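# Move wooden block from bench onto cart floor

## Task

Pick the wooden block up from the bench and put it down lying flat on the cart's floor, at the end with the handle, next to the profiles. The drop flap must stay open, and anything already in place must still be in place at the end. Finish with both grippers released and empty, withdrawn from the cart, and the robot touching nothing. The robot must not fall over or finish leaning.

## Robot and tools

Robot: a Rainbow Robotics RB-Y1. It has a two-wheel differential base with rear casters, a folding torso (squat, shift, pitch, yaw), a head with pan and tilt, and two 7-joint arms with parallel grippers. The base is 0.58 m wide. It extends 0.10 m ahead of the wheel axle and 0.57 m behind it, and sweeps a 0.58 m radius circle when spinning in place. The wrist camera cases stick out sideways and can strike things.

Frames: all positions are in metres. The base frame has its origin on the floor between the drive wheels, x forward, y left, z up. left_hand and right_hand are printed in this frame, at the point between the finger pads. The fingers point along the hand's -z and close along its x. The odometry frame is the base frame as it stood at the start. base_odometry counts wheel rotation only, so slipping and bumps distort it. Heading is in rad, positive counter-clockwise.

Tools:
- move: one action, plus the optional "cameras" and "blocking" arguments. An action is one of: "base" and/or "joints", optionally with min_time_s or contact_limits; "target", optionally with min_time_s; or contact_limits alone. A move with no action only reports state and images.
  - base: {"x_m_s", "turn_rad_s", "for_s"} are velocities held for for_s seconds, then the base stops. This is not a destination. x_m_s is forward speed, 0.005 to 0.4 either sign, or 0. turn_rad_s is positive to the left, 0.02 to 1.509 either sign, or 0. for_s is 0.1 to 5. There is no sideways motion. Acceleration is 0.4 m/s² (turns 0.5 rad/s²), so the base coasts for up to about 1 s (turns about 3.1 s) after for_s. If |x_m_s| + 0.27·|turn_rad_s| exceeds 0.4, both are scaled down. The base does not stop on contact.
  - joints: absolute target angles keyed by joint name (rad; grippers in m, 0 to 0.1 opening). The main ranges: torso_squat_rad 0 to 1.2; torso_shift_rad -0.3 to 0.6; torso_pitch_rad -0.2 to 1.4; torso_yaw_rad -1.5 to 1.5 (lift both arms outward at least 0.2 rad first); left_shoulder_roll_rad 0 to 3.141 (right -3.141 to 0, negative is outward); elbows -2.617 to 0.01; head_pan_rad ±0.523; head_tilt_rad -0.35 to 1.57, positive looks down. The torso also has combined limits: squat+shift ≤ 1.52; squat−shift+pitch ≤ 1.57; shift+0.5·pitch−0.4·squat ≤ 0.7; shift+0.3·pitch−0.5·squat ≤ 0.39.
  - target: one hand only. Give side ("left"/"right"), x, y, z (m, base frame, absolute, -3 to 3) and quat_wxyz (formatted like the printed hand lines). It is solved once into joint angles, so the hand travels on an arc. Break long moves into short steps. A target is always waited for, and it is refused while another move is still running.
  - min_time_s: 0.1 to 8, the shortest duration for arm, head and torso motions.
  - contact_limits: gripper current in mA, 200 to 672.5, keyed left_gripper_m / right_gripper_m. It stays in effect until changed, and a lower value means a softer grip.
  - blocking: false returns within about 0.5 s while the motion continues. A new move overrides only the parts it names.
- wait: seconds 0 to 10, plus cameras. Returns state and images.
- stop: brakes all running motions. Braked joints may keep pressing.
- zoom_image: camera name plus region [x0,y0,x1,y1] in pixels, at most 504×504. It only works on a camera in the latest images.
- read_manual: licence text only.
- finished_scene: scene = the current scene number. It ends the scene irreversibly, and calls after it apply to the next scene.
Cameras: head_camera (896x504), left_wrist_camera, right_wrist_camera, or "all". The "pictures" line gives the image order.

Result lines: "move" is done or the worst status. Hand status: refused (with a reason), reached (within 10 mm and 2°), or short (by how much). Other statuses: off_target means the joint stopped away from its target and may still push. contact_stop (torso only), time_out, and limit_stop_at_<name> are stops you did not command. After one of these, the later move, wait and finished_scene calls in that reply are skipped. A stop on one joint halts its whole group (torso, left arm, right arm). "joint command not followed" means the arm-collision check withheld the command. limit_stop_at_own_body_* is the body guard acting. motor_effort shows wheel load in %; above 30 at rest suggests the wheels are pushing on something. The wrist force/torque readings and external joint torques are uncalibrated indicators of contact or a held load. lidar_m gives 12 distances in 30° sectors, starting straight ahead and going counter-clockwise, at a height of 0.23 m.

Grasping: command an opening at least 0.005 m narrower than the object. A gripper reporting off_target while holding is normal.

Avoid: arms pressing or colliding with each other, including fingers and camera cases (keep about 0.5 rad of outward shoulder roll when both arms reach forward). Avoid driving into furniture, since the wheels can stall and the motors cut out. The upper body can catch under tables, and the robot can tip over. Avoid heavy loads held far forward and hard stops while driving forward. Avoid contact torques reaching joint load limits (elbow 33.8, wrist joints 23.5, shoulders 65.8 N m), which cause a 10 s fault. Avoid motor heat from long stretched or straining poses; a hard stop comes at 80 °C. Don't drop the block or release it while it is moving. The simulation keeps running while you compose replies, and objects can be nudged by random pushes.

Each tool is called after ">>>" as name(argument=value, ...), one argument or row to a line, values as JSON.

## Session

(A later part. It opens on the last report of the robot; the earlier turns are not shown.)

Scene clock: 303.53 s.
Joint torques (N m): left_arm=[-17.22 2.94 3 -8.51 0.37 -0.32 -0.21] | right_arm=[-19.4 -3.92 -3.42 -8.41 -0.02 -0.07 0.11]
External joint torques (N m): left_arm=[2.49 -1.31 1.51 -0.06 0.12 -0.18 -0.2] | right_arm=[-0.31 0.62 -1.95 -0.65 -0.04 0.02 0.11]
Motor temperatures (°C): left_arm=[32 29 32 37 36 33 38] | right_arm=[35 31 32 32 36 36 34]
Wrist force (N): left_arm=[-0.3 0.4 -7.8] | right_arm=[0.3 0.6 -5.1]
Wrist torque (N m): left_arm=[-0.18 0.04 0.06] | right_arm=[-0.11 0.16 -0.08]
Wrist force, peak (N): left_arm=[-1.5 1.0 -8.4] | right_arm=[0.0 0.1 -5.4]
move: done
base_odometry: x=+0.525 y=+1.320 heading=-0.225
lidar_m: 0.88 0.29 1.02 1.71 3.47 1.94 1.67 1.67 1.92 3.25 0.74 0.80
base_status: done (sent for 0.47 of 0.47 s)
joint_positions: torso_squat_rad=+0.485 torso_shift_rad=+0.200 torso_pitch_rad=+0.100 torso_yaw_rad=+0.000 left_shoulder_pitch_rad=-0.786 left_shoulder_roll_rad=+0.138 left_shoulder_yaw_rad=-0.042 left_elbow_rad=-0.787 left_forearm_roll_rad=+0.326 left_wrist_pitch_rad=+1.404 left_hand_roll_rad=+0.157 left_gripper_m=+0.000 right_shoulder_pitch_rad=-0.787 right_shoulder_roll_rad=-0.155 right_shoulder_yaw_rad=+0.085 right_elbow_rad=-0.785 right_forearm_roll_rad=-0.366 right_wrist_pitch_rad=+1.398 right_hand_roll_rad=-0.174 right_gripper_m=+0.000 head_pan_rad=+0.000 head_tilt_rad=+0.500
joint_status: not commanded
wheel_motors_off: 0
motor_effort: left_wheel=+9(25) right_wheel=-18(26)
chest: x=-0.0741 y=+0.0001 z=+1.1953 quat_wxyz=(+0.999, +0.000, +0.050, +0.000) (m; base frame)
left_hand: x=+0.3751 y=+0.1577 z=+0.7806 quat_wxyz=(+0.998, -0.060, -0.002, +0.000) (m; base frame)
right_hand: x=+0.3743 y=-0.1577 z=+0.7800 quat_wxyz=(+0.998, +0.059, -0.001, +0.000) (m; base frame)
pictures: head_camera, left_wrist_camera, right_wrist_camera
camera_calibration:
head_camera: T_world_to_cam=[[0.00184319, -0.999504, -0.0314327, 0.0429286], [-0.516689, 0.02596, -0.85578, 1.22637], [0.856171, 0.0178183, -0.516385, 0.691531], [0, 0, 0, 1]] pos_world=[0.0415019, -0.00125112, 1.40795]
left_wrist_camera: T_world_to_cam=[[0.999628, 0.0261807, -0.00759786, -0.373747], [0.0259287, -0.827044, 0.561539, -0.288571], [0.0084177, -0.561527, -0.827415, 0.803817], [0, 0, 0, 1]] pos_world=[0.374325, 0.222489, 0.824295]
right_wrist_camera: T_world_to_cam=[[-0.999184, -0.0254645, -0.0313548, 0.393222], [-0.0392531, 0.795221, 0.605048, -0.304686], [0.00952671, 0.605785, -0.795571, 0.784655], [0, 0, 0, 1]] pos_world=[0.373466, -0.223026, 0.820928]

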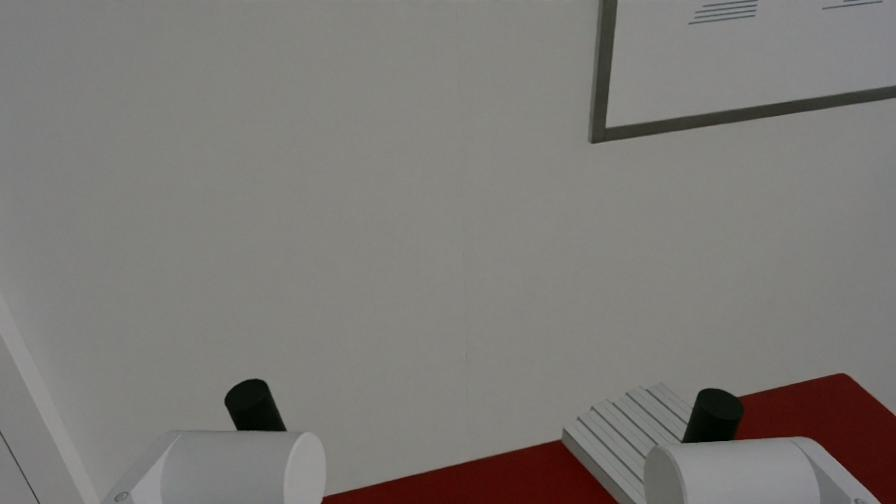

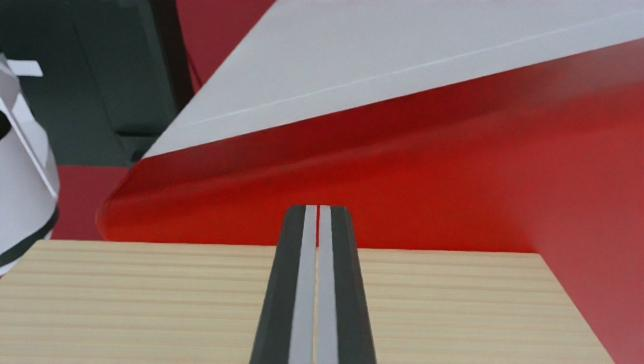

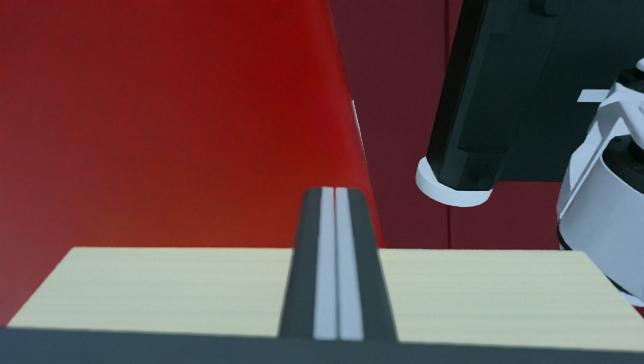

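>>> move(
  joints={"left_shoulder_pitch_rad":-0.834,"left_shoulder_roll_rad":0.079,"left_shoulder_yaw_rad":-0.063,"left_elbow_rad":-0.724,"left_forearm_roll_rad":0.302,"left_wrist_pitch_rad":1.374,"left_hand_roll_rad":0.214,"right_shoulder_pitch_rad":-0.834,"right_shoulder_roll_rad":-0.094,"right_shoulder_yaw_rad":0.106,"right_elbow_rad":-0.724,"right_forearm_roll_rad":-0.342,"right_wrist_pitch_rad":1.369,"right_hand_roll_rad":-0.230},
  min_time_s=1,
  cameras=["left_wrist_camera","right_wrist_camera"],
)

Scene clock: 306.23 s.
Joint torques (N m): left_arm=[-22.35 -11.2 1.09 -10.88 5.56 -2.73 0.37] | right_arm=[-26.15 13.1 0.21 -11.22 -4.9 -2.68 -0.46]
External joint torques (N m): left_arm=[-2.38 -14.5 -0.16 -2.46 5.33 -2.58 0.37] | right_arm=[-6.78 16.69 1.43 -3.48 -4.93 -2.59 -0.47]
Motor temperatures (°C): left_arm=[32 29 32 37 36 33 38] | right_arm=[35 31 32 32 36 36 34]
Wrist force (N): left_arm=[-4.4 23.7 -2.6] | right_arm=[-5.6 -25.2 3.9]
Wrist torque (N m): left_arm=[0.37 0.14 -0.11] | right_arm=[0.52 0.12 0.15]
Wrist force, peak (N): left_arm=[-4.9 25.4 -2.6] | right_arm=[-5.6 -26.9 3.7]
move: done
base_odometry: x=+0.525 y=+1.320 heading=-0.225
lidar_m: 0.90 0.28 1.03 1.73 3.46 1.93 1.68 1.67 1.93 3.25 0.77 0.79
base_status: not commanded
joint_positions: torso_squat_rad=+0.485 torso_shift_rad=+0.200 torso_pitch_rad=+0.100 torso_yaw_rad=+0.000 left_shoulder_pitch_rad=-0.833 left_shoulder_roll_rad=+0.082 left_shoulder_yaw_rad=-0.063 left_elbow_rad=-0.723 left_forearm_roll_rad=+0.301 left_wrist_pitch_rad=+1.375 left_hand_roll_rad=+0.214 left_gripper_m=+0.000 right_shoulder_pitch_rad=-0.832 right_shoulder_roll_rad=-0.098 right_shoulder_yaw_rad=+0.105 right_elbow_rad=-0.723 right_forearm_roll_rad=-0.341 right_wrist_pitch_rad=+1.370 right_hand_roll_rad=-0.230 right_gripper_m=+0.000 head_pan_rad=+0.000 head_tilt_rad=+0.500
joint_status: all done
wheel_motors_off: 0
motor_effort: left_wheel=+9(10) right_wheel=-19(21)
chest: x=-0.0742 y=+0.0001 z=+1.1953 quat_wxyz=(+0.999, +0.000, +0.050, +0.000) (m; base frame)
left_hand: x=+0.3752 y=+0.1252 z=+0.7800 quat_wxyz=(+0.998, -0.058, -0.001, +0.001) (m; base frame)
right_hand: x=+0.3742 y=-0.1254 z=+0.7791 quat_wxyz=(+0.998, +0.058, +0.001, -0.002) (m; base frame)
pictures: left_wrist_camera, right_wrist_camera
camera_calibration:
left_wrist_camera: T_world_to_cam=[[0.999534, 0.0285338, -0.0108351, -0.370741], [0.0297135, -0.828529, 0.559157, -0.314511], [0.00697766, -0.559219, -0.828991, 0.786439], [0, 0, 0, 1]] pos_world=[0.374426, 0.189789, 0.823795]
right_wrist_camera: T_world_to_cam=[[-0.99936, -0.0222571, -0.027996, 0.391734], [-0.0346483, 0.79659, 0.603526, -0.330313], [0.00886868, 0.60411, -0.796852, 0.765537], [0, 0, 0, 1]] pos_world=[0.37325, -0.190625, 0.820339]

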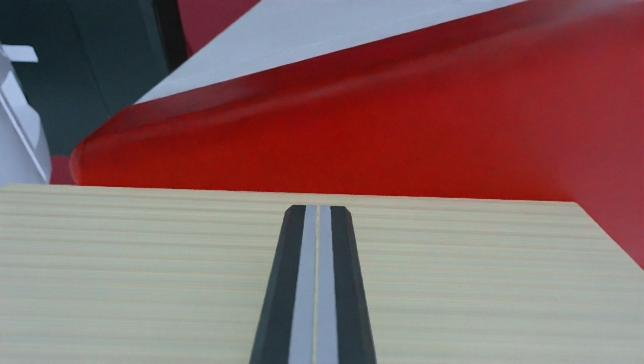

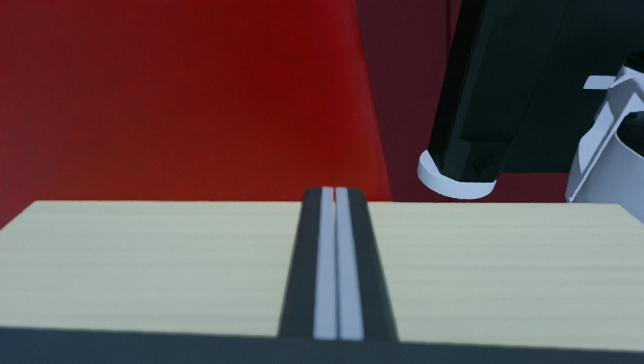

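>>> move(
  joints={"left_shoulder_pitch_rad":-0.8395,"left_shoulder_roll_rad":0.0723,"left_shoulder_yaw_rad":-0.0654,"left_elbow_rad":-0.7168,"left_forearm_roll_rad":0.2993,"left_wrist_pitch_rad":1.3706,"left_hand_roll_rad":0.2205,"right_shoulder_pitch_rad":-0.8394,"right_shoulder_roll_rad":-0.087,"right_shoulder_yaw_rad":0.1084,"right_elbow_rad":-0.717,"right_forearm_roll_rad":-0.3393,"right_wrist_pitch_rad":1.3657,"right_hand_roll_rad":-0.2364},
  cameras=[],
)

>>> move(
  joints={"torso_squat_rad":0.1},
  min_time_s=2,
  cameras=["left_wrist_camera","right_wrist_camera"],
)

Scene clock: 310.67 s.
Joint torques (N m): left_arm=[-23.68 -22.56 0.7 -12.31 9.49 -3.7 0.41] | right_arm=[-27.31 25.39 0.27 -14.16 -9.41 -3.73 -0.63]
External joint torques (N m): left_arm=[-3.67 -25.82 -0.53 -3.89 9.26 -3.55 0.42] | right_arm=[-7.91 28.93 1.47 -6.42 -9.44 -3.64 -0.63]
Motor temperatures (°C): left_arm=[32 29 32 37 36 33 38] | right_arm=[35 31 32 32 37 36 34]
Wrist force (N): left_arm=[-6.2 44.1 5.2] | right_arm=[-6.4 -47.2 7.4]
Wrist torque (N m): left_arm=[-0.49 0.03 -0.23] | right_arm=[0.94 0.08 0.26]
Wrist force, peak (N): left_arm=[-5.7 55.3 5.9] | right_arm=[-6.1 -58.1 8.1]
move: done
base_odometry: x=+0.525 y=+1.320 heading=-0.225
lidar_m: 0.91 0.28 1.02 1.73 3.47 1.94 1.67 1.67 1.91 3.25 0.76 0.79
base_status: not commanded
joint_positions: torso_squat_rad=+0.485 torso_shift_rad=+0.200 torso_pitch_rad=+0.100 torso_yaw_rad=+0.000 left_shoulder_pitch_rad=-0.838 left_shoulder_roll_rad=+0.079 left_shoulder_yaw_rad=-0.065 left_elbow_rad=-0.716 left_forearm_roll_rad=+0.297 left_wrist_pitch_rad=+1.371 left_hand_roll_rad=+0.220 left_gripper_m=+0.000 right_shoulder_pitch_rad=-0.837 right_shoulder_roll_rad=-0.094 right_shoulder_yaw_rad=+0.108 right_elbow_rad=-0.716 right_forearm_roll_rad=-0.337 right_wrist_pitch_rad=+1.367 right_hand_roll_rad=-0.236 right_gripper_m=+0.000 head_pan_rad=+0.000 head_tilt_rad=+0.500
joint_status: all done
wheel_motors_off: 0
motor_effort: left_wheel=+9(10) right_wheel=-18(18)
chest: x=-0.0744 y=+0.0001 z=+1.1953 quat_wxyz=(+0.999, +0.000, +0.050, +0.000) (m; base frame)
left_hand: x=+0.3754 y=+0.1234 z=+0.7801 quat_wxyz=(+0.998, -0.056, -0.001, +0.002) (m; base frame)
right_hand: x=+0.3743 y=-0.1238 z=+0.7791 quat_wxyz=(+0.998, +0.056, +0.001, -0.003) (m; base frame)
pictures: none
No camera images: "cameras" was empty.

Scene clock: 312.97 s.
Joint torques (N m): left_arm=[-26.86 -22.57 0.92 -14.54 9.88 -2.37 0.4] | right_arm=[-30.19 24.37 0.17 -16.36 -9.47 -2.49 -0.4]
External joint torques (N m): left_arm=[-6.88 -25.81 -0.3 -6.13 9.65 -2.22 0.4] | right_arm=[-10.82 27.89 1.36 -8.63 -9.5 -2.4 -0.4]
Motor temperatures (°C): left_arm=[32 29 32 37 36 33 38] | right_arm=[36 31 32 32 37 36 34]
Wrist force (N): left_arm=[1.3 43.3 -11.7] | right_arm=[-0.4 -41.6 -9.7]
Wrist torque (N m): left_arm=[-0.38 -0.03 -0.18] | right_arm=[0.55 0.12 0.15]
Wrist force, peak (N): left_arm=[1.3 44.3 -12.1] | right_arm=[-5.8 -47.3 6.4]
move: done
base_odometry: x=+0.525 y=+1.320 heading=-0.225
lidar_m: 0.90 0.29 1.04 1.72 3.46 1.95 1.67 1.67 1.92 3.25 0.76 0.80
base_status: not commanded
joint_positions: torso_squat_rad=+0.100 torso_shift_rad=+0.200 torso_pitch_rad=+0.101 torso_yaw_rad=+0.000 left_shoulder_pitch_rad=-0.837 left_shoulder_roll_rad=+0.079 left_shoulder_yaw_rad=-0.065 left_elbow_rad=-0.715 left_forearm_roll_rad=+0.297 left_wrist_pitch_rad=+1.371 left_hand_roll_rad=+0.220 left_gripper_m=+0.000 right_shoulder_pitch_rad=-0.837 right_shoulder_roll_rad=-0.094 right_shoulder_yaw_rad=+0.108 right_elbow_rad=-0.715 right_forearm_roll_rad=-0.337 right_wrist_pitch_rad=+1.366 right_hand_roll_rad=-0.236 right_gripper_m=+0.000 head_pan_rad=+0.000 head_tilt_rad=+0.500
joint_status: all done
wheel_motors_off: 0
motor_effort: left_wheel=+9(12) right_wheel=-20(20)
chest: x=-0.0583 y=+0.0001 z=+1.2709 quat_wxyz=(+0.999, +0.000, +0.050, +0.000) (m; base frame)
left_hand: x=+0.3906 y=+0.1236 z=+0.8547 quat_wxyz=(+0.998, -0.056, +0.000, +0.002) (m; base frame)
right_hand: x=+0.3895 y=-0.1238 z=+0.8538 quat_wxyz=(+0.998, +0.056, +0.002, -0.003) (m; base frame)
pictures: left_wrist_camera, right_wrist_camera
camera_calibration:
left_wrist_camera: T_world_to_cam=[[0.999456, 0.0305465, -0.0124499, -0.384071], [0.032309, -0.830452, 0.556153, -0.356259], [0.00664952, -0.556253, -0.830987, 0.848917], [0, 0, 0, 1]] pos_world=[0.389728, 0.188089, 0.898791]
right_wrist_camera: T_world_to_cam=[[-0.999454, -0.0204847, -0.0259094, 0.407553], [-0.0319446, 0.798868, 0.600658, -0.374415], [0.00839391, 0.601157, -0.799087, 0.82556], [0, 0, 0, 1]] pos_world=[0.38844, -0.188835, 0.895148]

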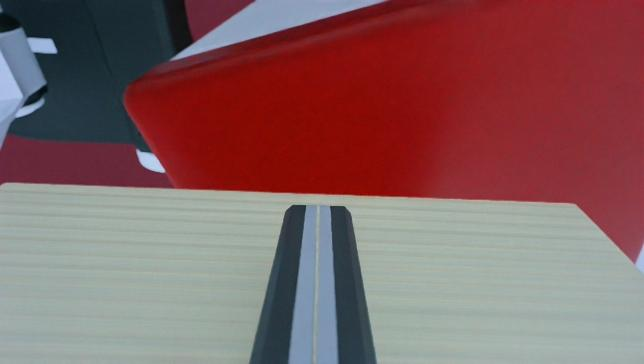

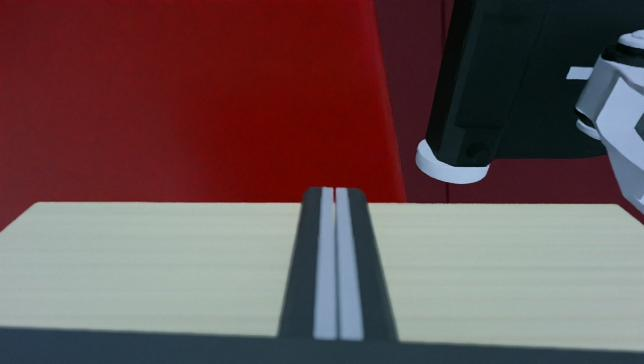

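>>> move(
  base={"x_m_s":-0.25,"for_s":1.2},
  cameras=[],
)

>>> move(
  base={"turn_rad_s":-0.7,"for_s":2.014},
  cameras=[],
)

>>> move(
  base={"x_m_s":0.35,"for_s":4.6},
  cameras=[],
)

>>> move(
  base={"turn_rad_s":0.7,"for_s":2.38},
)

Scene clock: 317.67 s.
Joint torques (N m): left_arm=[-27.26 -22.8 0.75 -14.87 9.97 -2.25 0.41] | right_arm=[-30.88 23.95 0.41 -16.76 -9.36 -2.41 -0.62]
External joint torques (N m): left_arm=[-7.28 -26.05 -0.48 -6.46 9.74 -2.1 0.41] | right_arm=[-11.51 27.46 1.6 -9.04 -9.38 -2.32 -0.62]
Motor temperatures (°C): left_arm=[32 29 32 37 36 33 38] | right_arm=[36 31 32 32 38 37 34]
Wrist force (N): left_arm=[2.1 42.7 -12.3] | right_arm=[-0.3 -41.2 -9.6]
Wrist torque (N m): left_arm=[-0.28 0.05 -0.16] | right_arm=[0.52 0.10 0.13]
Wrist force, peak (N): left_arm=[0.9 44.2 -12.2] | right_arm=[-0.2 -42.4 -9.4]
move: done
base_odometry: x=+0.233 y=+1.387 heading=-0.226
lidar_m: 0.57 1.18 1.36 2.33 2.86 1.59 1.37 1.38 1.59 2.69 1.29 0.97
base_status: done (sent for 1.2 of 1.2 s)
joint_positions: torso_squat_rad=+0.100 torso_shift_rad=+0.200 torso_pitch_rad=+0.101 torso_yaw_rad=+0.000 left_shoulder_pitch_rad=-0.837 left_shoulder_roll_rad=+0.079 left_shoulder_yaw_rad=-0.065 left_elbow_rad=-0.715 left_forearm_roll_rad=+0.297 left_wrist_pitch_rad=+1.371 left_hand_roll_rad=+0.220 left_gripper_m=+0.000 right_shoulder_pitch_rad=-0.837 right_shoulder_roll_rad=-0.094 right_shoulder_yaw_rad=+0.108 right_elbow_rad=-0.715 right_forearm_roll_rad=-0.337 right_wrist_pitch_rad=+1.366 right_hand_roll_rad=-0.236 right_gripper_m=+0.000 head_pan_rad=+0.000 head_tilt_rad=+0.500
joint_status: not commanded
wheel_motors_off: 0
motor_effort: left_wheel=-8(30) right_wheel=+9(44)
chest: x=-0.0584 y=+0.0001 z=+1.2710 quat_wxyz=(+0.999, +0.000, +0.050, +0.000) (m; base frame)
left_hand: x=+0.3905 y=+0.1237 z=+0.8547 quat_wxyz=(+0.998, -0.056, +0.000, +0.002) (m; base frame)
right_hand: x=+0.3893 y=-0.1237 z=+0.8537 quat_wxyz=(+0.998, +0.057, +0.002, -0.003) (m; base frame)
pictures: none
No camera images: "cameras" was empty.

Scene clock: 321.37 s.
Joint torques (N m): left_arm=[-27.48 -23.03 0.8 -14.96 10.04 -2.22 0.42] | right_arm=[-30.76 23.59 0.01 -16.78 -9.25 -2.31 -0.52]
External joint torques (N m): left_arm=[-7.5 -26.28 -0.43 -6.55 9.81 -2.08 0.42] | right_arm=[-11.4 27.11 1.2 -9.05 -9.28 -2.22 -0.52]
Motor temperatures (°C): left_arm=[32 29 32 37 37 33 38] | right_arm=[36 31 32 32 38 37 34]
Wrist force (N): left_arm=[1.6 43.7 -11.5] | right_arm=[-0.6 -41.7 -9.0]
Wrist torque (N m): left_arm=[-0.34 -0.04 -0.19] | right_arm=[0.56 0.07 0.15]
Wrist force, peak (N): left_arm=[0.9 44.2 -11.7] | right_arm=[-0.8 -42.8 -9.8]
move: done
base_odometry: x=+0.232 y=+1.387 heading=-1.625
lidar_m: 3.71 0.98 0.99 0.57 1.19 1.51 3.25 2.26 1.49 1.37 1.39 1.75
base_status: done (sent for 2 of 2 s)
joint_positions: torso_squat_rad=+0.100 torso_shift_rad=+0.200 torso_pitch_rad=+0.101 torso_yaw_rad=+0.000 left_shoulder_pitch_rad=-0.837 left_shoulder_roll_rad=+0.079 left_shoulder_yaw_rad=-0.065 left_elbow_rad=-0.715 left_forearm_roll_rad=+0.297 left_wrist_pitch_rad=+1.371 left_hand_roll_rad=+0.220 left_gripper_m=+0.000 right_shoulder_pitch_rad=-0.837 right_shoulder_roll_rad=-0.094 right_shoulder_yaw_rad=+0.108 right_elbow_rad=-0.715 right_forearm_roll_rad=-0.337 right_wrist_pitch_rad=+1.366 right_hand_roll_rad=-0.236 right_gripper_m=+0.000 head_pan_rad=+0.000 head_tilt_rad=+0.500
joint_status: not commanded
wheel_motors_off: 0
motor_effort: left_wheel=+15(42) right_wheel=-2(38)
chest: x=-0.0584 y=+0.0001 z=+1.2710 quat_wxyz=(+0.999, +0.000, +0.050, +0.000) (m; base frame)
left_hand: x=+0.3905 y=+0.1237 z=+0.8547 quat_wxyz=(+0.998, -0.056, +0.000, +0.002) (m; base frame)
right_hand: x=+0.3893 y=-0.1237 z=+0.8537 quat_wxyz=(+0.998, +0.057, +0.002, -0.003) (m; base frame)
pictures: none
No camera images: "cameras" was empty.

Scene clock: 327.17 s.
Joint torques (N m): left_arm=[-26.7 -22.71 1.03 -14.96 10 -2.09 0.43] | right_arm=[-31.35 23.56 0.05 -16.8 -9.34 -2.12 -0.6]
External joint torques (N m): left_arm=[-6.72 -25.96 -0.2 -6.55 9.77 -1.95 0.43] | right_arm=[-11.98 27.07 1.24 -9.08 -9.37 -2.03 -0.6]
Motor temperatures (°C): left_arm=[32 29 32 37 37 33 38] | right_arm=[36 31 32 33 38 37 34]
Wrist force (N): left_arm=[0.7 43.6 -11.8] | right_arm=[-0.7 -42.0 -9.3]
Wrist torque (N m): left_arm=[-0.37 -0.09 -0.17] | right_arm=[0.60 0.09 0.13]
Wrist force, peak (N): left_arm=[1.2 44.4 -12.0] | right_arm=[-1.2 -42.6 -9.8]
move: done
base_odometry: x=+0.145 y=-0.221 heading=-1.625
lidar_m: 3.15 0.90 0.60 0.55 0.56 1.09 3.73 1.94 1.29 1.17 1.17 1.51
base_status: done (sent for 4.6 of 4.6 s)
joint_positions: torso_squat_rad=+0.100 torso_shift_rad=+0.200 torso_pitch_rad=+0.101 torso_yaw_rad=+0.000 left_shoulder_pitch_rad=-0.837 left_shoulder_roll_rad=+0.079 left_shoulder_yaw_rad=-0.065 left_elbow_rad=-0.715 left_forearm_roll_rad=+0.297 left_wrist_pitch_rad=+1.371 left_hand_roll_rad=+0.220 left_gripper_m=+0.000 right_shoulder_pitch_rad=-0.837 right_shoulder_roll_rad=-0.094 right_shoulder_yaw_rad=+0.108 right_elbow_rad=-0.715 right_forearm_roll_rad=-0.337 right_wrist_pitch_rad=+1.366 right_hand_roll_rad=-0.236 right_gripper_m=+0.000 head_pan_rad=+0.000 head_tilt_rad=+0.500
joint_status: not commanded
wheel_motors_off: 0
motor_effort: left_wheel=-2(46) right_wheel=+3(33)
chest: x=-0.0583 y=+0.0001 z=+1.2709 quat_wxyz=(+0.999, +0.000, +0.050, +0.000) (m; base frame)
left_hand: x=+0.3906 y=+0.1237 z=+0.8547 quat_wxyz=(+0.998, -0.056, +0.000, +0.002) (m; base frame)
right_hand: x=+0.3893 y=-0.1237 z=+0.8536 quat_wxyz=(+0.998, +0.057, +0.002, -0.003) (m; base frame)
pictures: none
No camera images: "cameras" was empty.

Scene clock: 331.23 s.
Joint torques (N m): left_arm=[-26.67 -22.71 0.79 -14.86 10.01 -2.04 0.44] | right_arm=[-31.02 23.4 0.1 -16.89 -9.27 -2.28 -0.36]
External joint torques (N m): left_arm=[-6.69 -25.96 -0.44 -6.46 9.78 -1.9 0.44] | right_arm=[-11.65 26.92 1.3 -9.17 -9.3 -2.2 -0.36]
Motor temperatures (°C): left_arm=[32 29 32 37 37 33 38] | right_arm=[36 32 32 33 39 37 34]
Wrist force (N): left_arm=[1.3 42.1 -12.0] | right_arm=[-0.3 -41.6 -9.2]
Wrist torque (N m): left_arm=[-0.18 -0.02 -0.12] | right_arm=[0.53 0.14 0.13]
Wrist force, peak (N): left_arm=[0.9 44.2 -12.5] | right_arm=[-0.3 -43.1 -10.0]
move: done
base_odometry: x=+0.145 y=-0.221 heading=+0.031
lidar_m: 0.55 0.59 1.10 4.98 1.70 1.23 1.16 1.22 1.63 4.21 0.81 0.59
base_status: done (sent for 2.37 of 2.37 s)
joint_positions: torso_squat_rad=+0.100 torso_shift_rad=+0.200 torso_pitch_rad=+0.101 torso_yaw_rad=+0.000 left_shoulder_pitch_rad=-0.837 left_shoulder_roll_rad=+0.079 left_shoulder_yaw_rad=-0.065 left_elbow_rad=-0.715 left_forearm_roll_rad=+0.297 left_wrist_pitch_rad=+1.371 left_hand_roll_rad=+0.220 left_gripper_m=+0.000 right_shoulder_pitch_rad=-0.837 right_shoulder_roll_rad=-0.094 right_shoulder_yaw_rad=+0.108 right_elbow_rad=-0.715 right_forearm_roll_rad=-0.337 right_wrist_pitch_rad=+1.366 right_hand_roll_rad=-0.236 right_gripper_m=+0.000 head_pan_rad=+0.000 head_tilt_rad=+0.500
joint_status: not commanded
wheel_motors_off: 0
motor_effort: left_wheel=-3(37) right_wheel=+18(36)
chest: x=-0.0583 y=+0.0001 z=+1.2709 quat_wxyz=(+0.999, +0.000, +0.050, +0.000) (m; base frame)
left_hand: x=+0.3906 y=+0.1237 z=+0.8547 quat_wxyz=(+0.998, -0.056, +0.000, +0.002) (m; base frame)
right_hand: x=+0.3893 y=-0.1236 z=+0.8536 quat_wxyz=(+0.998, +0.057, +0.002, -0.003) (m; base frame)
pictures: head_camera, left_wrist_camera, right_wrist_camera
camera_calibration:
head_camera: T_world_to_cam=[[0.00182357, -0.999504, -0.0314381, 0.045285], [-0.517234, 0.0259634, -0.85545, 1.29877], [0.855842, 0.0178208, -0.51693, 0.717872], [0, 0, 0, 1]] pos_world=[0.0573011, -0.00125112, 1.48355]
left_wrist_camera: T_world_to_cam=[[0.999453, 0.0306292, -0.0125027, -0.384041], [0.0324077, -0.830494, 0.556084, -0.356144], [0.00664896, -0.556184, -0.831032, 0.849001], [0, 0, 0, 1]] pos_world=[0.389728, 0.188189, 0.898791]
right_wrist_camera: T_world_to_cam=[[-0.999464, -0.0205573, -0.0254743, 0.407051], [-0.031743, 0.798731, 0.60085, -0.374715], [0.00799523, 0.601337, -0.798956, 0.825493], [0, 0, 0, 1]] pos_world=[0.388338, -0.188734, 0.895049]

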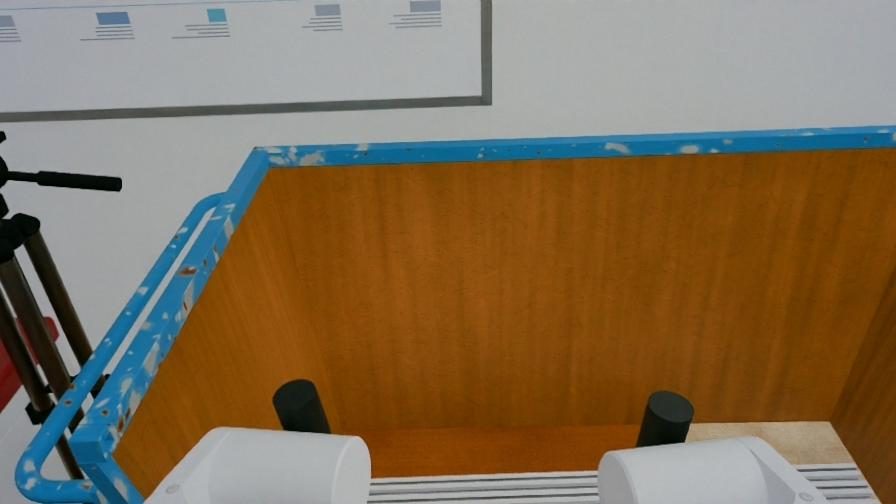

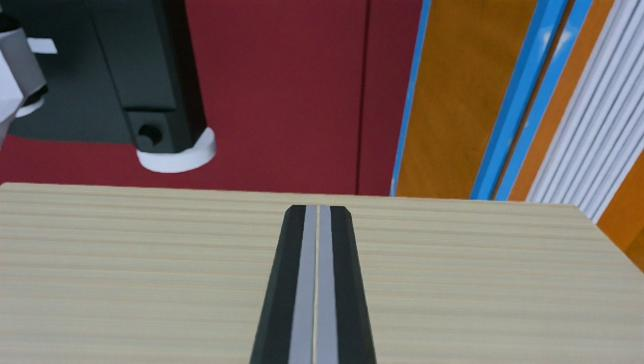

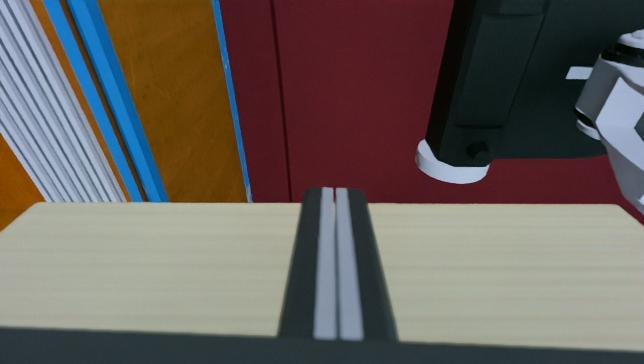

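>>> move(
  base={"x_m_s":0.15,"for_s":2.25},
  cameras=["left_wrist_camera"],
)

>>> move(
  joints={"torso_squat_rad":0.43,"torso_shift_rad":0.275,"torso_pitch_rad":0.425,"left_shoulder_pitch_rad":-0.8397,"left_shoulder_roll_rad":0.0798,"left_shoulder_yaw_rad":-0.086,"left_elbow_rad":-0.7185,"left_forearm_roll_rad":0.2312,"left_wrist_pitch_rad":1.0553,"left_hand_roll_rad":0.2334,"right_shoulder_pitch_rad":-0.8406,"right_shoulder_roll_rad":-0.095,"right_shoulder_yaw_rad":0.129,"right_elbow_rad":-0.7186,"right_forearm_roll_rad":-0.2637,"right_wrist_pitch_rad":1.0514,"right_hand_roll_rad":-0.2538},
  min_time_s=2.5,
)

Scene clock: 341.27 s.
Joint torques (N m): left_arm=[-26.5 -22.92 1.07 -14.85 10.12 -2.07 0.49] | right_arm=[-31.63 23.51 -0.21 -16.85 -9.32 -2.24 -0.45]
External joint torques (N m): left_arm=[-6.52 -26.17 -0.16 -6.45 9.89 -1.92 0.49] | right_arm=[-12.26 27.03 0.98 -9.12 -9.35 -2.15 -0.45]
Motor temperatures (°C): left_arm=[32 29 32 38 38 33 38] | right_arm=[37 32 32 33 39 37 34]
Wrist force (N): left_arm=[1.5 43.5 -11.6] | right_arm=[-0.7 -41.3 -9.3]
Wrist torque (N m): left_arm=[-0.34 -0.03 -0.16] | right_arm=[0.49 0.06 0.14]
Wrist force, peak (N): left_arm=[1.4 44.4 -12.6] | right_arm=[-0.3 -42.3 -10.1]
move: done
base_odometry: x=+0.485 y=-0.210 heading=+0.031
lidar_m: 0.22 0.22 0.31 1.57 2.20 1.57 1.50 1.58 2.13 4.56 0.33 0.22
base_status: done (sent for 2.27 of 2.27 s)
joint_positions: torso_squat_rad=+0.100 torso_shift_rad=+0.200 torso_pitch_rad=+0.101 torso_yaw_rad=+0.000 left_shoulder_pitch_rad=-0.837 left_shoulder_roll_rad=+0.079 left_shoulder_yaw_rad=-0.065 left_elbow_rad=-0.715 left_forearm_roll_rad=+0.297 left_wrist_pitch_rad=+1.371 left_hand_roll_rad=+0.220 left_gripper_m=+0.000 right_shoulder_pitch_rad=-0.837 right_shoulder_roll_rad=-0.094 right_shoulder_yaw_rad=+0.108 right_elbow_rad=-0.715 right_forearm_roll_rad=-0.337 right_wrist_pitch_rad=+1.366 right_hand_roll_rad=-0.236 right_gripper_m=+0.000 head_pan_rad=+0.000 head_tilt_rad=+0.500
joint_status: not commanded
wheel_motors_off: 0
motor_effort: left_wheel=+3(33) right_wheel=-1(45)
chest: x=-0.0583 y=+0.0001 z=+1.2709 quat_wxyz=(+0.999, +0.000, +0.050, +0.000) (m; base frame)
left_hand: x=+0.3906 y=+0.1237 z=+0.8547 quat_wxyz=(+0.998, -0.056, +0.000, +0.002) (m; base frame)
right_hand: x=+0.3893 y=-0.1236 z=+0.8536 quat_wxyz=(+0.998, +0.057, +0.002, -0.003) (m; base frame)
pictures: left_wrist_camera
camera_calibration:
left_wrist_camera: T_world_to_cam=[[0.999453, 0.0306292, -0.0125027, -0.384041], [0.0324077, -0.830494, 0.556084, -0.356144], [0.00664896, -0.556184, -0.831032, 0.849001], [0, 0, 0, 1]] pos_world=[0.389728, 0.188189, 0.898791]

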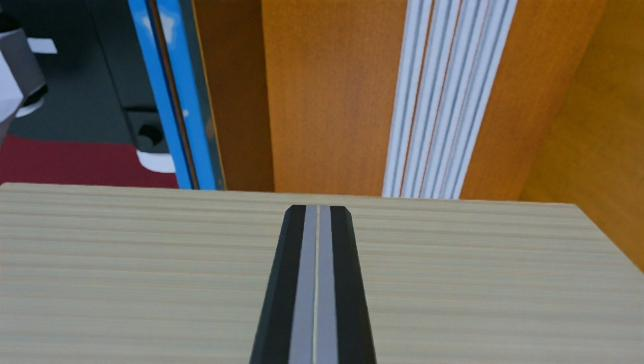

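Scene clock: 344.07 s.
Joint torques (N m): left_arm=[-20.65 -16.3 -1.52 -13.46 5.38 -1.8 0.43] | right_arm=[-24.21 15.71 2.17 -14.08 -4.76 -1.52 -0.3]
External joint torques (N m): left_arm=[-6.12 -17.53 -2.19 -6.22 5.19 -1.66 0.43] | right_arm=[-10.24 17.35 2.88 -7.45 -4.81 -1.43 -0.3]
Motor temperatures (°C): left_arm=[32 29 32 38 38 33 38] | right_arm=[37 32 32 33 39 37 34]
Wrist force (N): left_arm=[0.7 27.1 -13.4] | right_arm=[0.5 -24.7 -11.7]
Wrist torque (N m): left_arm=[-0.28 0.00 -0.11] | right_arm=[0.22 0.16 -0.15]
Wrist force, peak (N): left_arm=[1.3 42.6 -11.0] | right_arm=[-0.4 -41.7 -8.7]
move: done
base_odometry: x=+0.485 y=-0.210 heading=+0.031
lidar_m: 0.22 0.23 0.32 1.60 2.21 1.59 1.50 1.58 2.13 4.57 0.32 0.23
base_status: not commanded
joint_positions: torso_squat_rad=+0.430 torso_shift_rad=+0.275 torso_pitch_rad=+0.426 torso_yaw_rad=+0.000 left_shoulder_pitch_rad=-0.838 left_shoulder_roll_rad=+0.084 left_shoulder_yaw_rad=-0.085 left_elbow_rad=-0.717 left_forearm_roll_rad=+0.230 left_wrist_pitch_rad=+1.056 left_hand_roll_rad=+0.233 left_gripper_m=+0.000 right_shoulder_pitch_rad=-0.838 right_shoulder_roll_rad=-0.099 right_shoulder_yaw_rad=+0.128 right_elbow_rad=-0.717 right_forearm_roll_rad=-0.263 right_wrist_pitch_rad=+1.052 right_hand_roll_rad=-0.254 right_gripper_m=+0.000 head_pan_rad=+0.000 head_tilt_rad=+0.500
joint_status: all done
wheel_motors_off: 0
motor_effort: left_wheel=+2(4) right_wheel=-2(4)
chest: x=+0.0727 y=+0.0001 z=+1.1747 quat_wxyz=(+0.977, +0.000, +0.211, +0.000) (m; base frame)
left_hand: x=+0.4386 y=+0.1245 z=+0.6250 quat_wxyz=(+0.999, -0.052, +0.000, +0.007) (m; base frame)
right_hand: x=+0.4375 y=-0.1248 z=+0.6244 quat_wxyz=(+0.999, +0.052, +0.001, -0.008) (m; base frame)
pictures: head_camera, left_wrist_camera, right_wrist_camera
camera_calibration:
head_camera: T_world_to_cam=[[-0.00838686, -0.999502, -0.0304366, 0.0416087], [-0.763278, 0.0260627, -0.645544, 1.05551], [0.646016, 0.0178175, -0.763116, 0.860353], [0, 0, 0, 1]] pos_world=[0.250195, -0.00125081, 1.33919]
left_wrist_camera: T_world_to_cam=[[0.999126, 0.039908, -0.0124187, -0.435968], [0.0401629, -0.834499, 0.549543, -0.228147], [0.0115678, -0.549562, -0.835373, 0.657932], [0, 0, 0, 1]] pos_world=[0.43714, 0.188585, 0.669581]
right_wrist_camera: T_world_to_cam=[[-0.999597, -0.0103204, -0.0264561, 0.451336], [-0.0240077, 0.80472, 0.593168, -0.232347], [0.015168, 0.593564, -0.804644, 0.64201], [0, 0, 0, 1]] pos_world=[0.435837, -0.189441, 0.666351]

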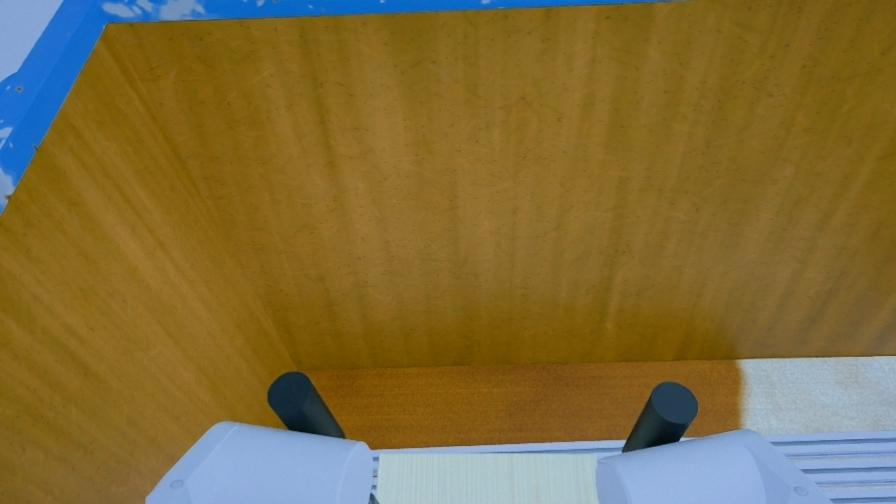

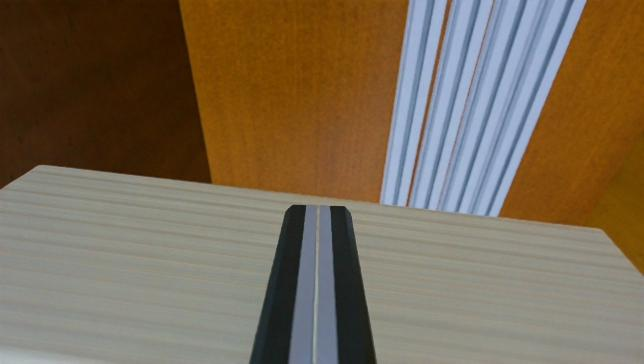

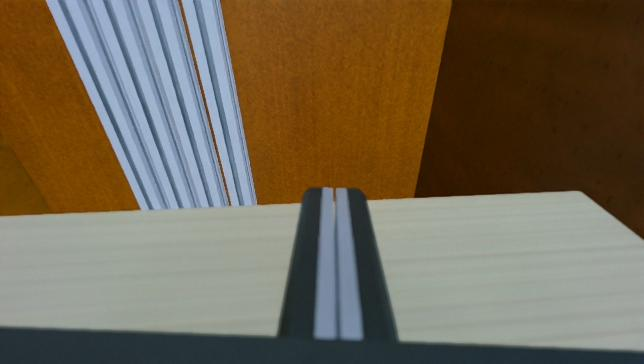

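>>> move(
  joints={"left_shoulder_pitch_rad":-0.8437,"left_shoulder_roll_rad":0.0747,"left_shoulder_yaw_rad":-0.0878,"left_elbow_rad":-0.7137,"left_forearm_roll_rad":0.2267,"left_wrist_pitch_rad":1.0533,"left_hand_roll_rad":0.2397,"right_shoulder_pitch_rad":-0.8446,"right_shoulder_roll_rad":-0.0899,"right_shoulder_yaw_rad":0.1308,"right_elbow_rad":-0.7138,"right_forearm_roll_rad":-0.2592,"right_wrist_pitch_rad":1.0494,"right_hand_roll_rad":-0.2601},
  cameras=["left_wrist_camera"],
)

Scene clock: 348.70 s.
Joint torques (N m): left_arm=[-22.08 -24.14 -2.02 -13.73 8.2 -2.03 0.49] | right_arm=[-25.76 24.23 2.09 -15.51 -7.29 -2.13 -0.21]
External joint torques (N m): left_arm=[-7.51 -25.32 -2.68 -6.5 8.02 -1.88 0.5] | right_arm=[-11.75 25.81 2.77 -8.89 -7.34 -2.04 -0.21]
Motor temperatures (°C): left_arm=[32 29 32 38 37 33 38] | right_arm=[37 32 32 33 39 37 34]
Wrist force (N): left_arm=[0.9 41.1 -11.5] | right_arm=[-0.3 -39.4 -11.0]
Wrist torque (N m): left_arm=[-0.40 -0.12 -0.14] | right_arm=[0.53 0.09 -0.11]
Wrist force, peak (N): left_arm=[1.7 46.9 -11.8] | right_arm=[-0.3 -44.4 -10.8]
move: done
base_odometry: x=+0.485 y=-0.210 heading=+0.031
lidar_m: 0.21 0.22 0.32 1.58 2.20 1.57 1.51 1.58 2.11 4.57 0.32 0.22
base_status: not commanded
joint_positions: torso_squat_rad=+0.430 torso_shift_rad=+0.275 torso_pitch_rad=+0.426 torso_yaw_rad=+0.000 left_shoulder_pitch_rad=-0.842 left_shoulder_roll_rad=+0.081 left_shoulder_yaw_rad=-0.087 left_elbow_rad=-0.712 left_forearm_roll_rad=+0.225 left_wrist_pitch_rad=+1.054 left_hand_roll_rad=+0.240 left_gripper_m=+0.000 right_shoulder_pitch_rad=-0.842 right_shoulder_roll_rad=-0.096 right_shoulder_yaw_rad=+0.130 right_elbow_rad=-0.712 right_forearm_roll_rad=-0.257 right_wrist_pitch_rad=+1.050 right_hand_roll_rad=-0.260 right_gripper_m=+0.000 head_pan_rad=+0.000 head_tilt_rad=+0.500
joint_status: all done
wheel_motors_off: 0
motor_effort: left_wheel=+2(3) right_wheel=-2(3)
chest: x=+0.0727 y=+0.0001 z=+1.1747 quat_wxyz=(+0.977, +0.000, +0.211, +0.000) (m; base frame)
left_hand: x=+0.4388 y=+0.1231 z=+0.6250 quat_wxyz=(+0.999, -0.051, +0.000, +0.007) (m; base frame)
right_hand: x=+0.4377 y=-0.1236 z=+0.6243 quat_wxyz=(+0.999, +0.050, +0.001, -0.008) (m; base frame)
pictures: left_wrist_camera
camera_calibration:
left_wrist_camera: T_world_to_cam=[[0.999108, 0.0405511, -0.0117533, -0.436665], [0.0403689, -0.83601, 0.547228, -0.22777], [0.0123648, -0.547214, -0.836901, 0.657505], [0, 0, 0, 1]] pos_world=[0.437341, 0.187086, 0.669777]

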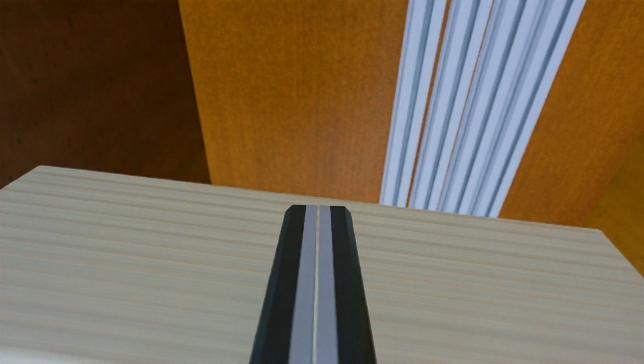

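>>> move(
  base={"x_m_s":0.05,"for_s":0.36},
  cameras=[],
)

>>> move(
  joints={"torso_squat_rad":0.64,"torso_shift_rad":0.35,"torso_pitch_rad":0.75,"left_shoulder_pitch_rad":-0.8411,"left_shoulder_roll_rad":0.0855,"left_shoulder_yaw_rad":-0.1072,"left_elbow_rad":-0.7186,"left_forearm_roll_rad":0.1615,"left_wrist_pitch_rad":0.7393,"left_hand_roll_rad":0.2483,"right_shoulder_pitch_rad":-0.8431,"right_shoulder_roll_rad":-0.1013,"right_shoulder_yaw_rad":0.1502,"right_elbow_rad":-0.7186,"right_forearm_roll_rad":-0.1865,"right_wrist_pitch_rad":0.7364,"right_hand_roll_rad":-0.2733},
  min_time_s=2.5,
)

Scene clock: 354.43 s.
Joint torques (N m): left_arm=[-21.66 -24.4 -1.97 -13.95 8.14 -2.12 0.43] | right_arm=[-25.35 24.02 2.18 -15.91 -7.3 -2.08 -0.16]
External joint torques (N m): left_arm=[-7.08 -25.57 -2.63 -6.72 7.95 -1.97 0.43] | right_arm=[-11.34 25.6 2.87 -9.29 -7.35 -2 -0.16]
Motor temperatures (°C): left_arm=[32 29 32 38 37 33 38] | right_arm=[37 32 32 33 39 37 34]
Wrist force (N): left_arm=[1.0 39.8 -12.2] | right_arm=[-0.3 -38.3 -11.0]
Wrist torque (N m): left_arm=[-0.33 -0.09 -0.19] | right_arm=[0.47 0.11 -0.14]
Wrist force, peak (N): left_arm=[0.9 41.9 -12.1] | right_arm=[0.0 -39.7 -10.7]
move: done
base_odometry: x=+0.503 y=-0.210 heading=+0.031
lidar_m: 0.19 0.21 0.29 1.57 2.23 1.60 1.52 1.60 2.14 0.87 0.30 0.21
base_status: done (sent for 0.37 of 0.37 s)
joint_positions: torso_squat_rad=+0.430 torso_shift_rad=+0.275 torso_pitch_rad=+0.426 torso_yaw_rad=+0.000 left_shoulder_pitch_rad=-0.842 left_shoulder_roll_rad=+0.081 left_shoulder_yaw_rad=-0.087 left_elbow_rad=-0.712 left_forearm_roll_rad=+0.225 left_wrist_pitch_rad=+1.054 left_hand_roll_rad=+0.240 left_gripper_m=+0.000 right_shoulder_pitch_rad=-0.842 right_shoulder_roll_rad=-0.096 right_shoulder_yaw_rad=+0.130 right_elbow_rad=-0.712 right_forearm_roll_rad=-0.257 right_wrist_pitch_rad=+1.050 right_hand_roll_rad=-0.260 right_gripper_m=+0.000 head_pan_rad=+0.000 head_tilt_rad=+0.500
joint_status: not commanded
wheel_motors_off: 0
motor_effort: left_wheel=+0(23) right_wheel=+1(21)
chest: x=+0.0727 y=+0.0001 z=+1.1747 quat_wxyz=(+0.977, +0.000, +0.211, +0.000) (m; base frame)
left_hand: x=+0.4388 y=+0.1231 z=+0.6250 quat_wxyz=(+0.999, -0.051, +0.000, +0.007) (m; base frame)
right_hand: x=+0.4378 y=-0.1236 z=+0.6244 quat_wxyz=(+0.999, +0.050, +0.001, -0.008) (m; base frame)
pictures: none
No camera images: "cameras" was empty.

Scene clock: 357.23 s.
Joint torques (N m): left_arm=[-14.72 -25.47 -6.44 -13.3 6.07 -2.5 0.42] | right_arm=[-16.04 25.81 6.33 -14.23 -5.3 -2.38 -0.07]
External joint torques (N m): left_arm=[-7.14 -24.61 -6.45 -7.95 5.92 -2.36 0.42] | right_arm=[-8.88 25.45 6.44 -9.33 -5.33 -2.28 -0.08]
Motor temperatures (°C): left_arm=[32 29 32 38 37 33 38] | right_arm=[36 32 32 33 39 37 34]
Wrist force (N): left_arm=[0.3 38.2 -12.9] | right_arm=[-0.3 -36.6 -10.7]
Wrist torque (N m): left_arm=[-0.32 -0.07 -0.16] | right_arm=[0.44 0.13 -0.29]
Wrist force, peak (N): left_arm=[-0.6 45.1 -12.5] | right_arm=[0.3 -43.1 -9.7]
move: done
base_odometry: x=+0.503 y=-0.210 heading=+0.031
lidar_m: 0.19 0.21 0.28 1.59 2.23 1.60 1.52 1.59 2.14 0.87 0.30 0.21
base_status: not commanded
joint_positions: torso_squat_rad=+0.640 torso_shift_rad=+0.350 torso_pitch_rad=+0.751 torso_yaw_rad=+0.000 left_shoulder_pitch_rad=-0.839 left_shoulder_roll_rad=+0.092 left_shoulder_yaw_rad=-0.105 left_elbow_rad=-0.717 left_forearm_roll_rad=+0.160 left_wrist_pitch_rad=+0.740 left_hand_roll_rad=+0.248 left_gripper_m=+0.000 right_shoulder_pitch_rad=-0.841 right_shoulder_roll_rad=-0.107 right_shoulder_yaw_rad=+0.148 right_elbow_rad=-0.716 right_forearm_roll_rad=-0.185 right_wrist_pitch_rad=+0.737 right_hand_roll_rad=-0.273 right_gripper_m=+0.000 head_pan_rad=+0.000 head_tilt_rad=+0.500
joint_status: all done
wheel_motors_off: 0
motor_effort: left_wheel=-1(1) right_wheel=+0(4)
chest: x=+0.1757 y=+0.0001 z=+1.0342 quat_wxyz=(+0.930, +0.000, +0.367, +0.000) (m; base frame)
left_hand: x=+0.4199 y=+0.1226 z=+0.3848 quat_wxyz=(+0.998, -0.056, +0.001, +0.001) (m; base frame)
right_hand: x=+0.4195 y=-0.1230 z=+0.3846 quat_wxyz=(+0.998, +0.056, +0.001, -0.001) (m; base frame)
pictures: head_camera, left_wrist_camera, right_wrist_camera
camera_calibration:
head_camera: T_world_to_cam=[[-0.0176637, -0.999502, -0.0261665, 0.0354116], [-0.929424, 0.0260618, -0.368093, 0.785759], [0.368592, 0.0178178, -0.929421, 0.90732], [0, 0, 0, 1]] pos_world=[0.396497, -0.00125082, 1.13344]
left_wrist_camera: T_world_to_cam=[[0.999546, 0.0270373, -0.0133298, -0.418375], [0.0298814, -0.83037, 0.556411, -0.0957568], [0.00397516, -0.556557, -0.8308, 0.458702], [0, 0, 0, 1]] pos_world=[0.419223, 0.187092, 0.428793]
right_wrist_camera: T_world_to_cam=[[-0.999355, -0.0236678, -0.0269927, 0.425526], [-0.035136, 0.79909, 0.600184, -0.0907251], [0.00736452, 0.600745, -0.799406, 0.450468], [0, 0, 0, 1]] pos_world=[0.418746, -0.188048, 0.426045]

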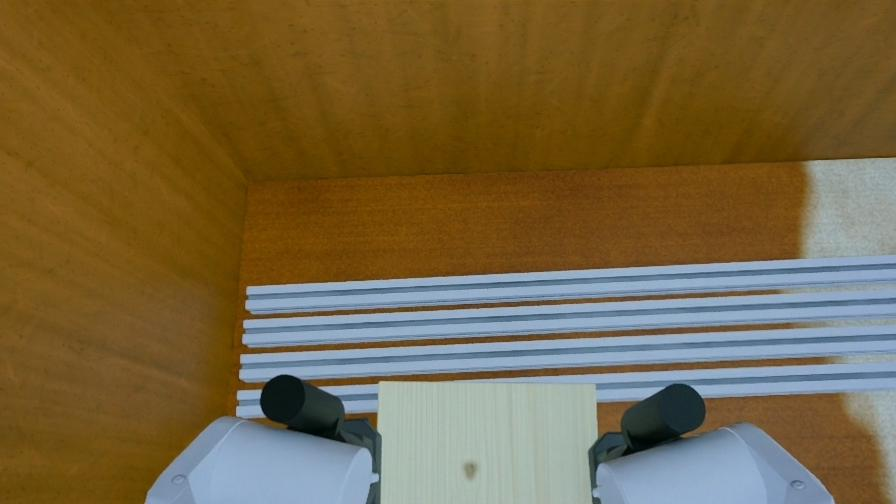

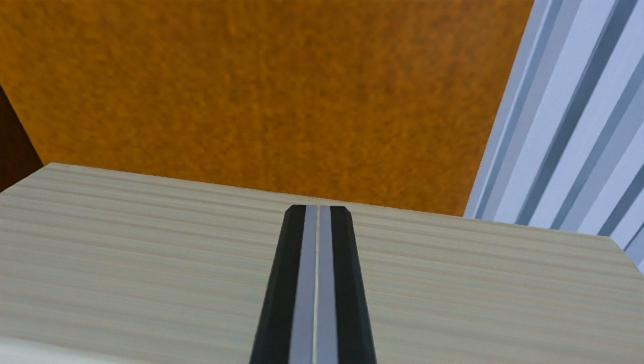

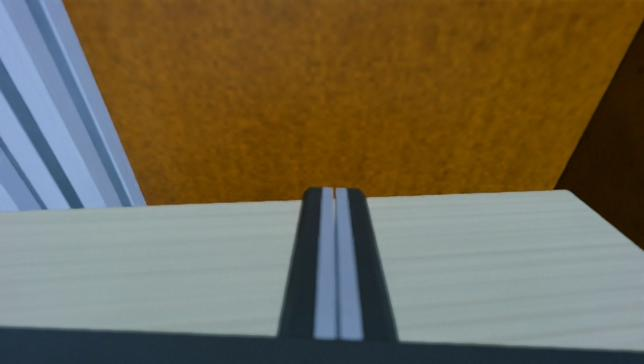

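>>> move(
  base={"turn_rad_s":0.08,"for_s":0.45},
  cameras=[],
)

>>> move(
  joints={"torso_squat_rad":0.76},
  min_time_s=1.5,
)

Scene clock: 363.47 s.
Joint torques (N m): left_arm=[-15.22 -25.77 -6.31 -12.93 6.07 -2.42 0.45] | right_arm=[-16.04 25.96 5.84 -13.85 -5.27 -2.42 -0.09]
External joint torques (N m): left_arm=[-7.63 -24.91 -6.32 -7.57 5.92 -2.28 0.45] | right_arm=[-8.88 25.6 5.95 -8.95 -5.3 -2.32 -0.09]
Motor temperatures (°C): left_arm=[32 29 32 38 37 33 38] | right_arm=[36 32 32 33 38 37 34]
Wrist force (N): left_arm=[0.8 37.6 -12.1] | right_arm=[-0.5 -36.4 -10.5]
Wrist torque (N m): left_arm=[-0.34 0.02 -0.16] | right_arm=[0.46 0.12 -0.30]
Wrist force, peak (N): left_arm=[0.8 39.4 -11.9] | right_arm=[0.1 -37.0 -10.7]
move: done
base_odometry: x=+0.503 y=-0.210 heading=+0.067
lidar_m: 0.19 0.21 0.29 4.25 2.14 1.59 1.52 1.61 2.20 0.76 0.28 0.20
base_status: done (sent for 0.47 of 0.47 s)
joint_positions: torso_squat_rad=+0.640 torso_shift_rad=+0.350 torso_pitch_rad=+0.751 torso_yaw_rad=+0.000 left_shoulder_pitch_rad=-0.839 left_shoulder_roll_rad=+0.092 left_shoulder_yaw_rad=-0.105 left_elbow_rad=-0.717 left_forearm_roll_rad=+0.160 left_wrist_pitch_rad=+0.740 left_hand_roll_rad=+0.248 left_gripper_m=+0.000 right_shoulder_pitch_rad=-0.841 right_shoulder_roll_rad=-0.108 right_shoulder_yaw_rad=+0.149 right_elbow_rad=-0.716 right_forearm_roll_rad=-0.185 right_wrist_pitch_rad=+0.737 right_hand_roll_rad=-0.273 right_gripper_m=+0.000 head_pan_rad=+0.000 head_tilt_rad=+0.500
joint_status: not commanded
wheel_motors_off: 0
motor_effort: left_wheel=-16(31) right_wheel=+13(31)
chest: x=+0.1757 y=+0.0001 z=+1.0342 quat_wxyz=(+0.930, +0.000, +0.367, +0.000) (m; base frame)
left_hand: x=+0.4199 y=+0.1226 z=+0.3848 quat_wxyz=(+0.998, -0.057, +0.001, +0.001) (m; base frame)
right_hand: x=+0.4196 y=-0.1230 z=+0.3847 quat_wxyz=(+0.998, +0.056, +0.001, -0.001) (m; base frame)
pictures: none
No camera images: "cameras" was empty.

Scene clock: 365.27 s.
Joint torques (N m): left_arm=[-8.48 -32.76 -6.84 -6.55 7.39 -1.54 0.52] | right_arm=[-8.41 29.45 5.68 3.52 -4.95 -2.73 0.05]
External joint torques (N m): left_arm=[-0.64 -31.97 -6.88 -1.1 7.25 -1.37 0.53] | right_arm=[-0.98 29.18 5.82 8.54 -4.99 -2.61 0.05]
Motor temperatures (°C): left_arm=[32 29 32 38 37 33 38] | right_arm=[36 32 32 33 38 37 34]
Wrist force (N): left_arm=[6.8 46.4 25.1] | right_arm=[-46.8 -44.1 167.7]
Wrist torque (N m): left_arm=[-0.51 0.11 -0.17] | right_arm=[3.54 -9.64 0.20]
Wrist force, peak (N): left_arm=[6.9 47.5 24.4] | right_arm=[-47.5 -43.9 169.9]
move: done
base_odometry: x=+0.503 y=-0.210 heading=+0.067
lidar_m: 0.20 0.22 0.31 4.25 2.14 1.58 1.52 1.61 2.19 0.76 0.29 0.21
base_status: not commanded
joint_positions: torso_squat_rad=+0.760 torso_shift_rad=+0.347 torso_pitch_rad=+0.744 torso_yaw_rad=-0.001 left_shoulder_pitch_rad=-0.841 left_shoulder_roll_rad=+0.093 left_shoulder_yaw_rad=-0.105 left_elbow_rad=-0.718 left_forearm_roll_rad=+0.160 left_wrist_pitch_rad=+0.740 left_hand_roll_rad=+0.248 left_gripper_m=+0.000 right_shoulder_pitch_rad=-0.843 right_shoulder_roll_rad=-0.108 right_shoulder_yaw_rad=+0.149 right_elbow_rad=-0.721 right_forearm_roll_rad=-0.185 right_wrist_pitch_rad=+0.737 right_hand_roll_rad=-0.273 right_gripper_m=+0.000 head_pan_rad=+0.000 head_tilt_rad=+0.500
joint_status: all done
wheel_motors_off: 0
motor_effort: left_wheel=-14(23) right_wheel=+28(28)
chest: x=+0.1541 y=+0.0003 z=+0.9851 quat_wxyz=(+0.932, +0.000, +0.363, +0.000) (m; base frame)
left_hand: x=+0.4048 y=+0.1229 z=+0.3378 quat_wxyz=(+0.998, -0.056, -0.005, +0.000) (m; base frame)
right_hand: x=+0.4055 y=-0.1229 z=+0.3384 quat_wxyz=(+0.998, +0.056, -0.005, -0.001) (m; base frame)
pictures: head_camera, left_wrist_camera, right_wrist_camera
camera_calibration:
head_camera: T_world_to_cam=[[-0.0178112, -0.999518, -0.0254461, 0.0332465], [-0.926911, 0.0260484, -0.374376, 0.753371], [0.374858, 0.0169182, -0.926928, 0.866224], [0, 0, 0, 1]] pos_world=[0.374189, -0.00104859, 1.08582]
left_wrist_camera: T_world_to_cam=[[0.999649, 0.0263421, -0.00267027, -0.407602], [0.0233701, -0.830439, 0.556619, -0.0663829], [0.012445, -0.556486, -0.830764, 0.41651], [0, 0, 0, 1]] pos_world=[0.403827, 0.187392, 0.381883]
right_wrist_camera: T_world_to_cam=[[-0.998915, -0.0239018, -0.0399782, 0.414356], [-0.0431284, 0.7988, 0.600048, -0.06034], [0.0175924, 0.601121, -0.798964, 0.409318], [0, 0, 0, 1]] pos_world=[0.404103, -0.187946, 0.379802]

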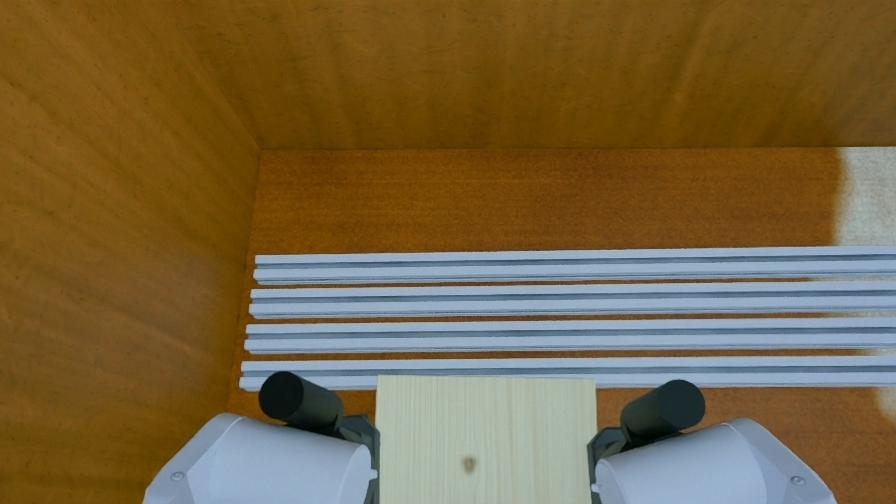

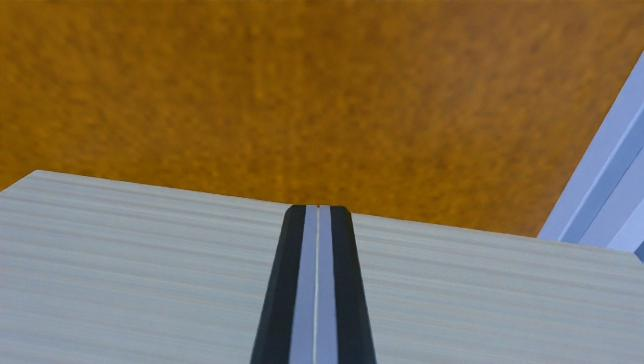

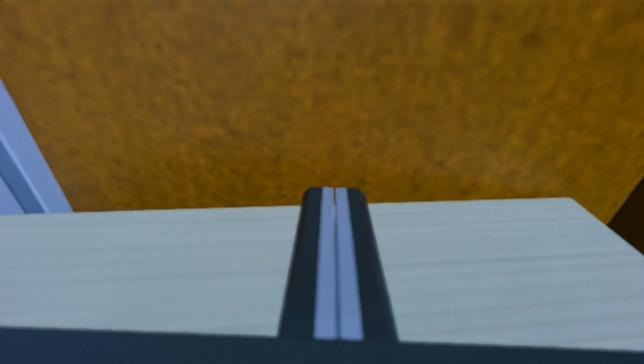

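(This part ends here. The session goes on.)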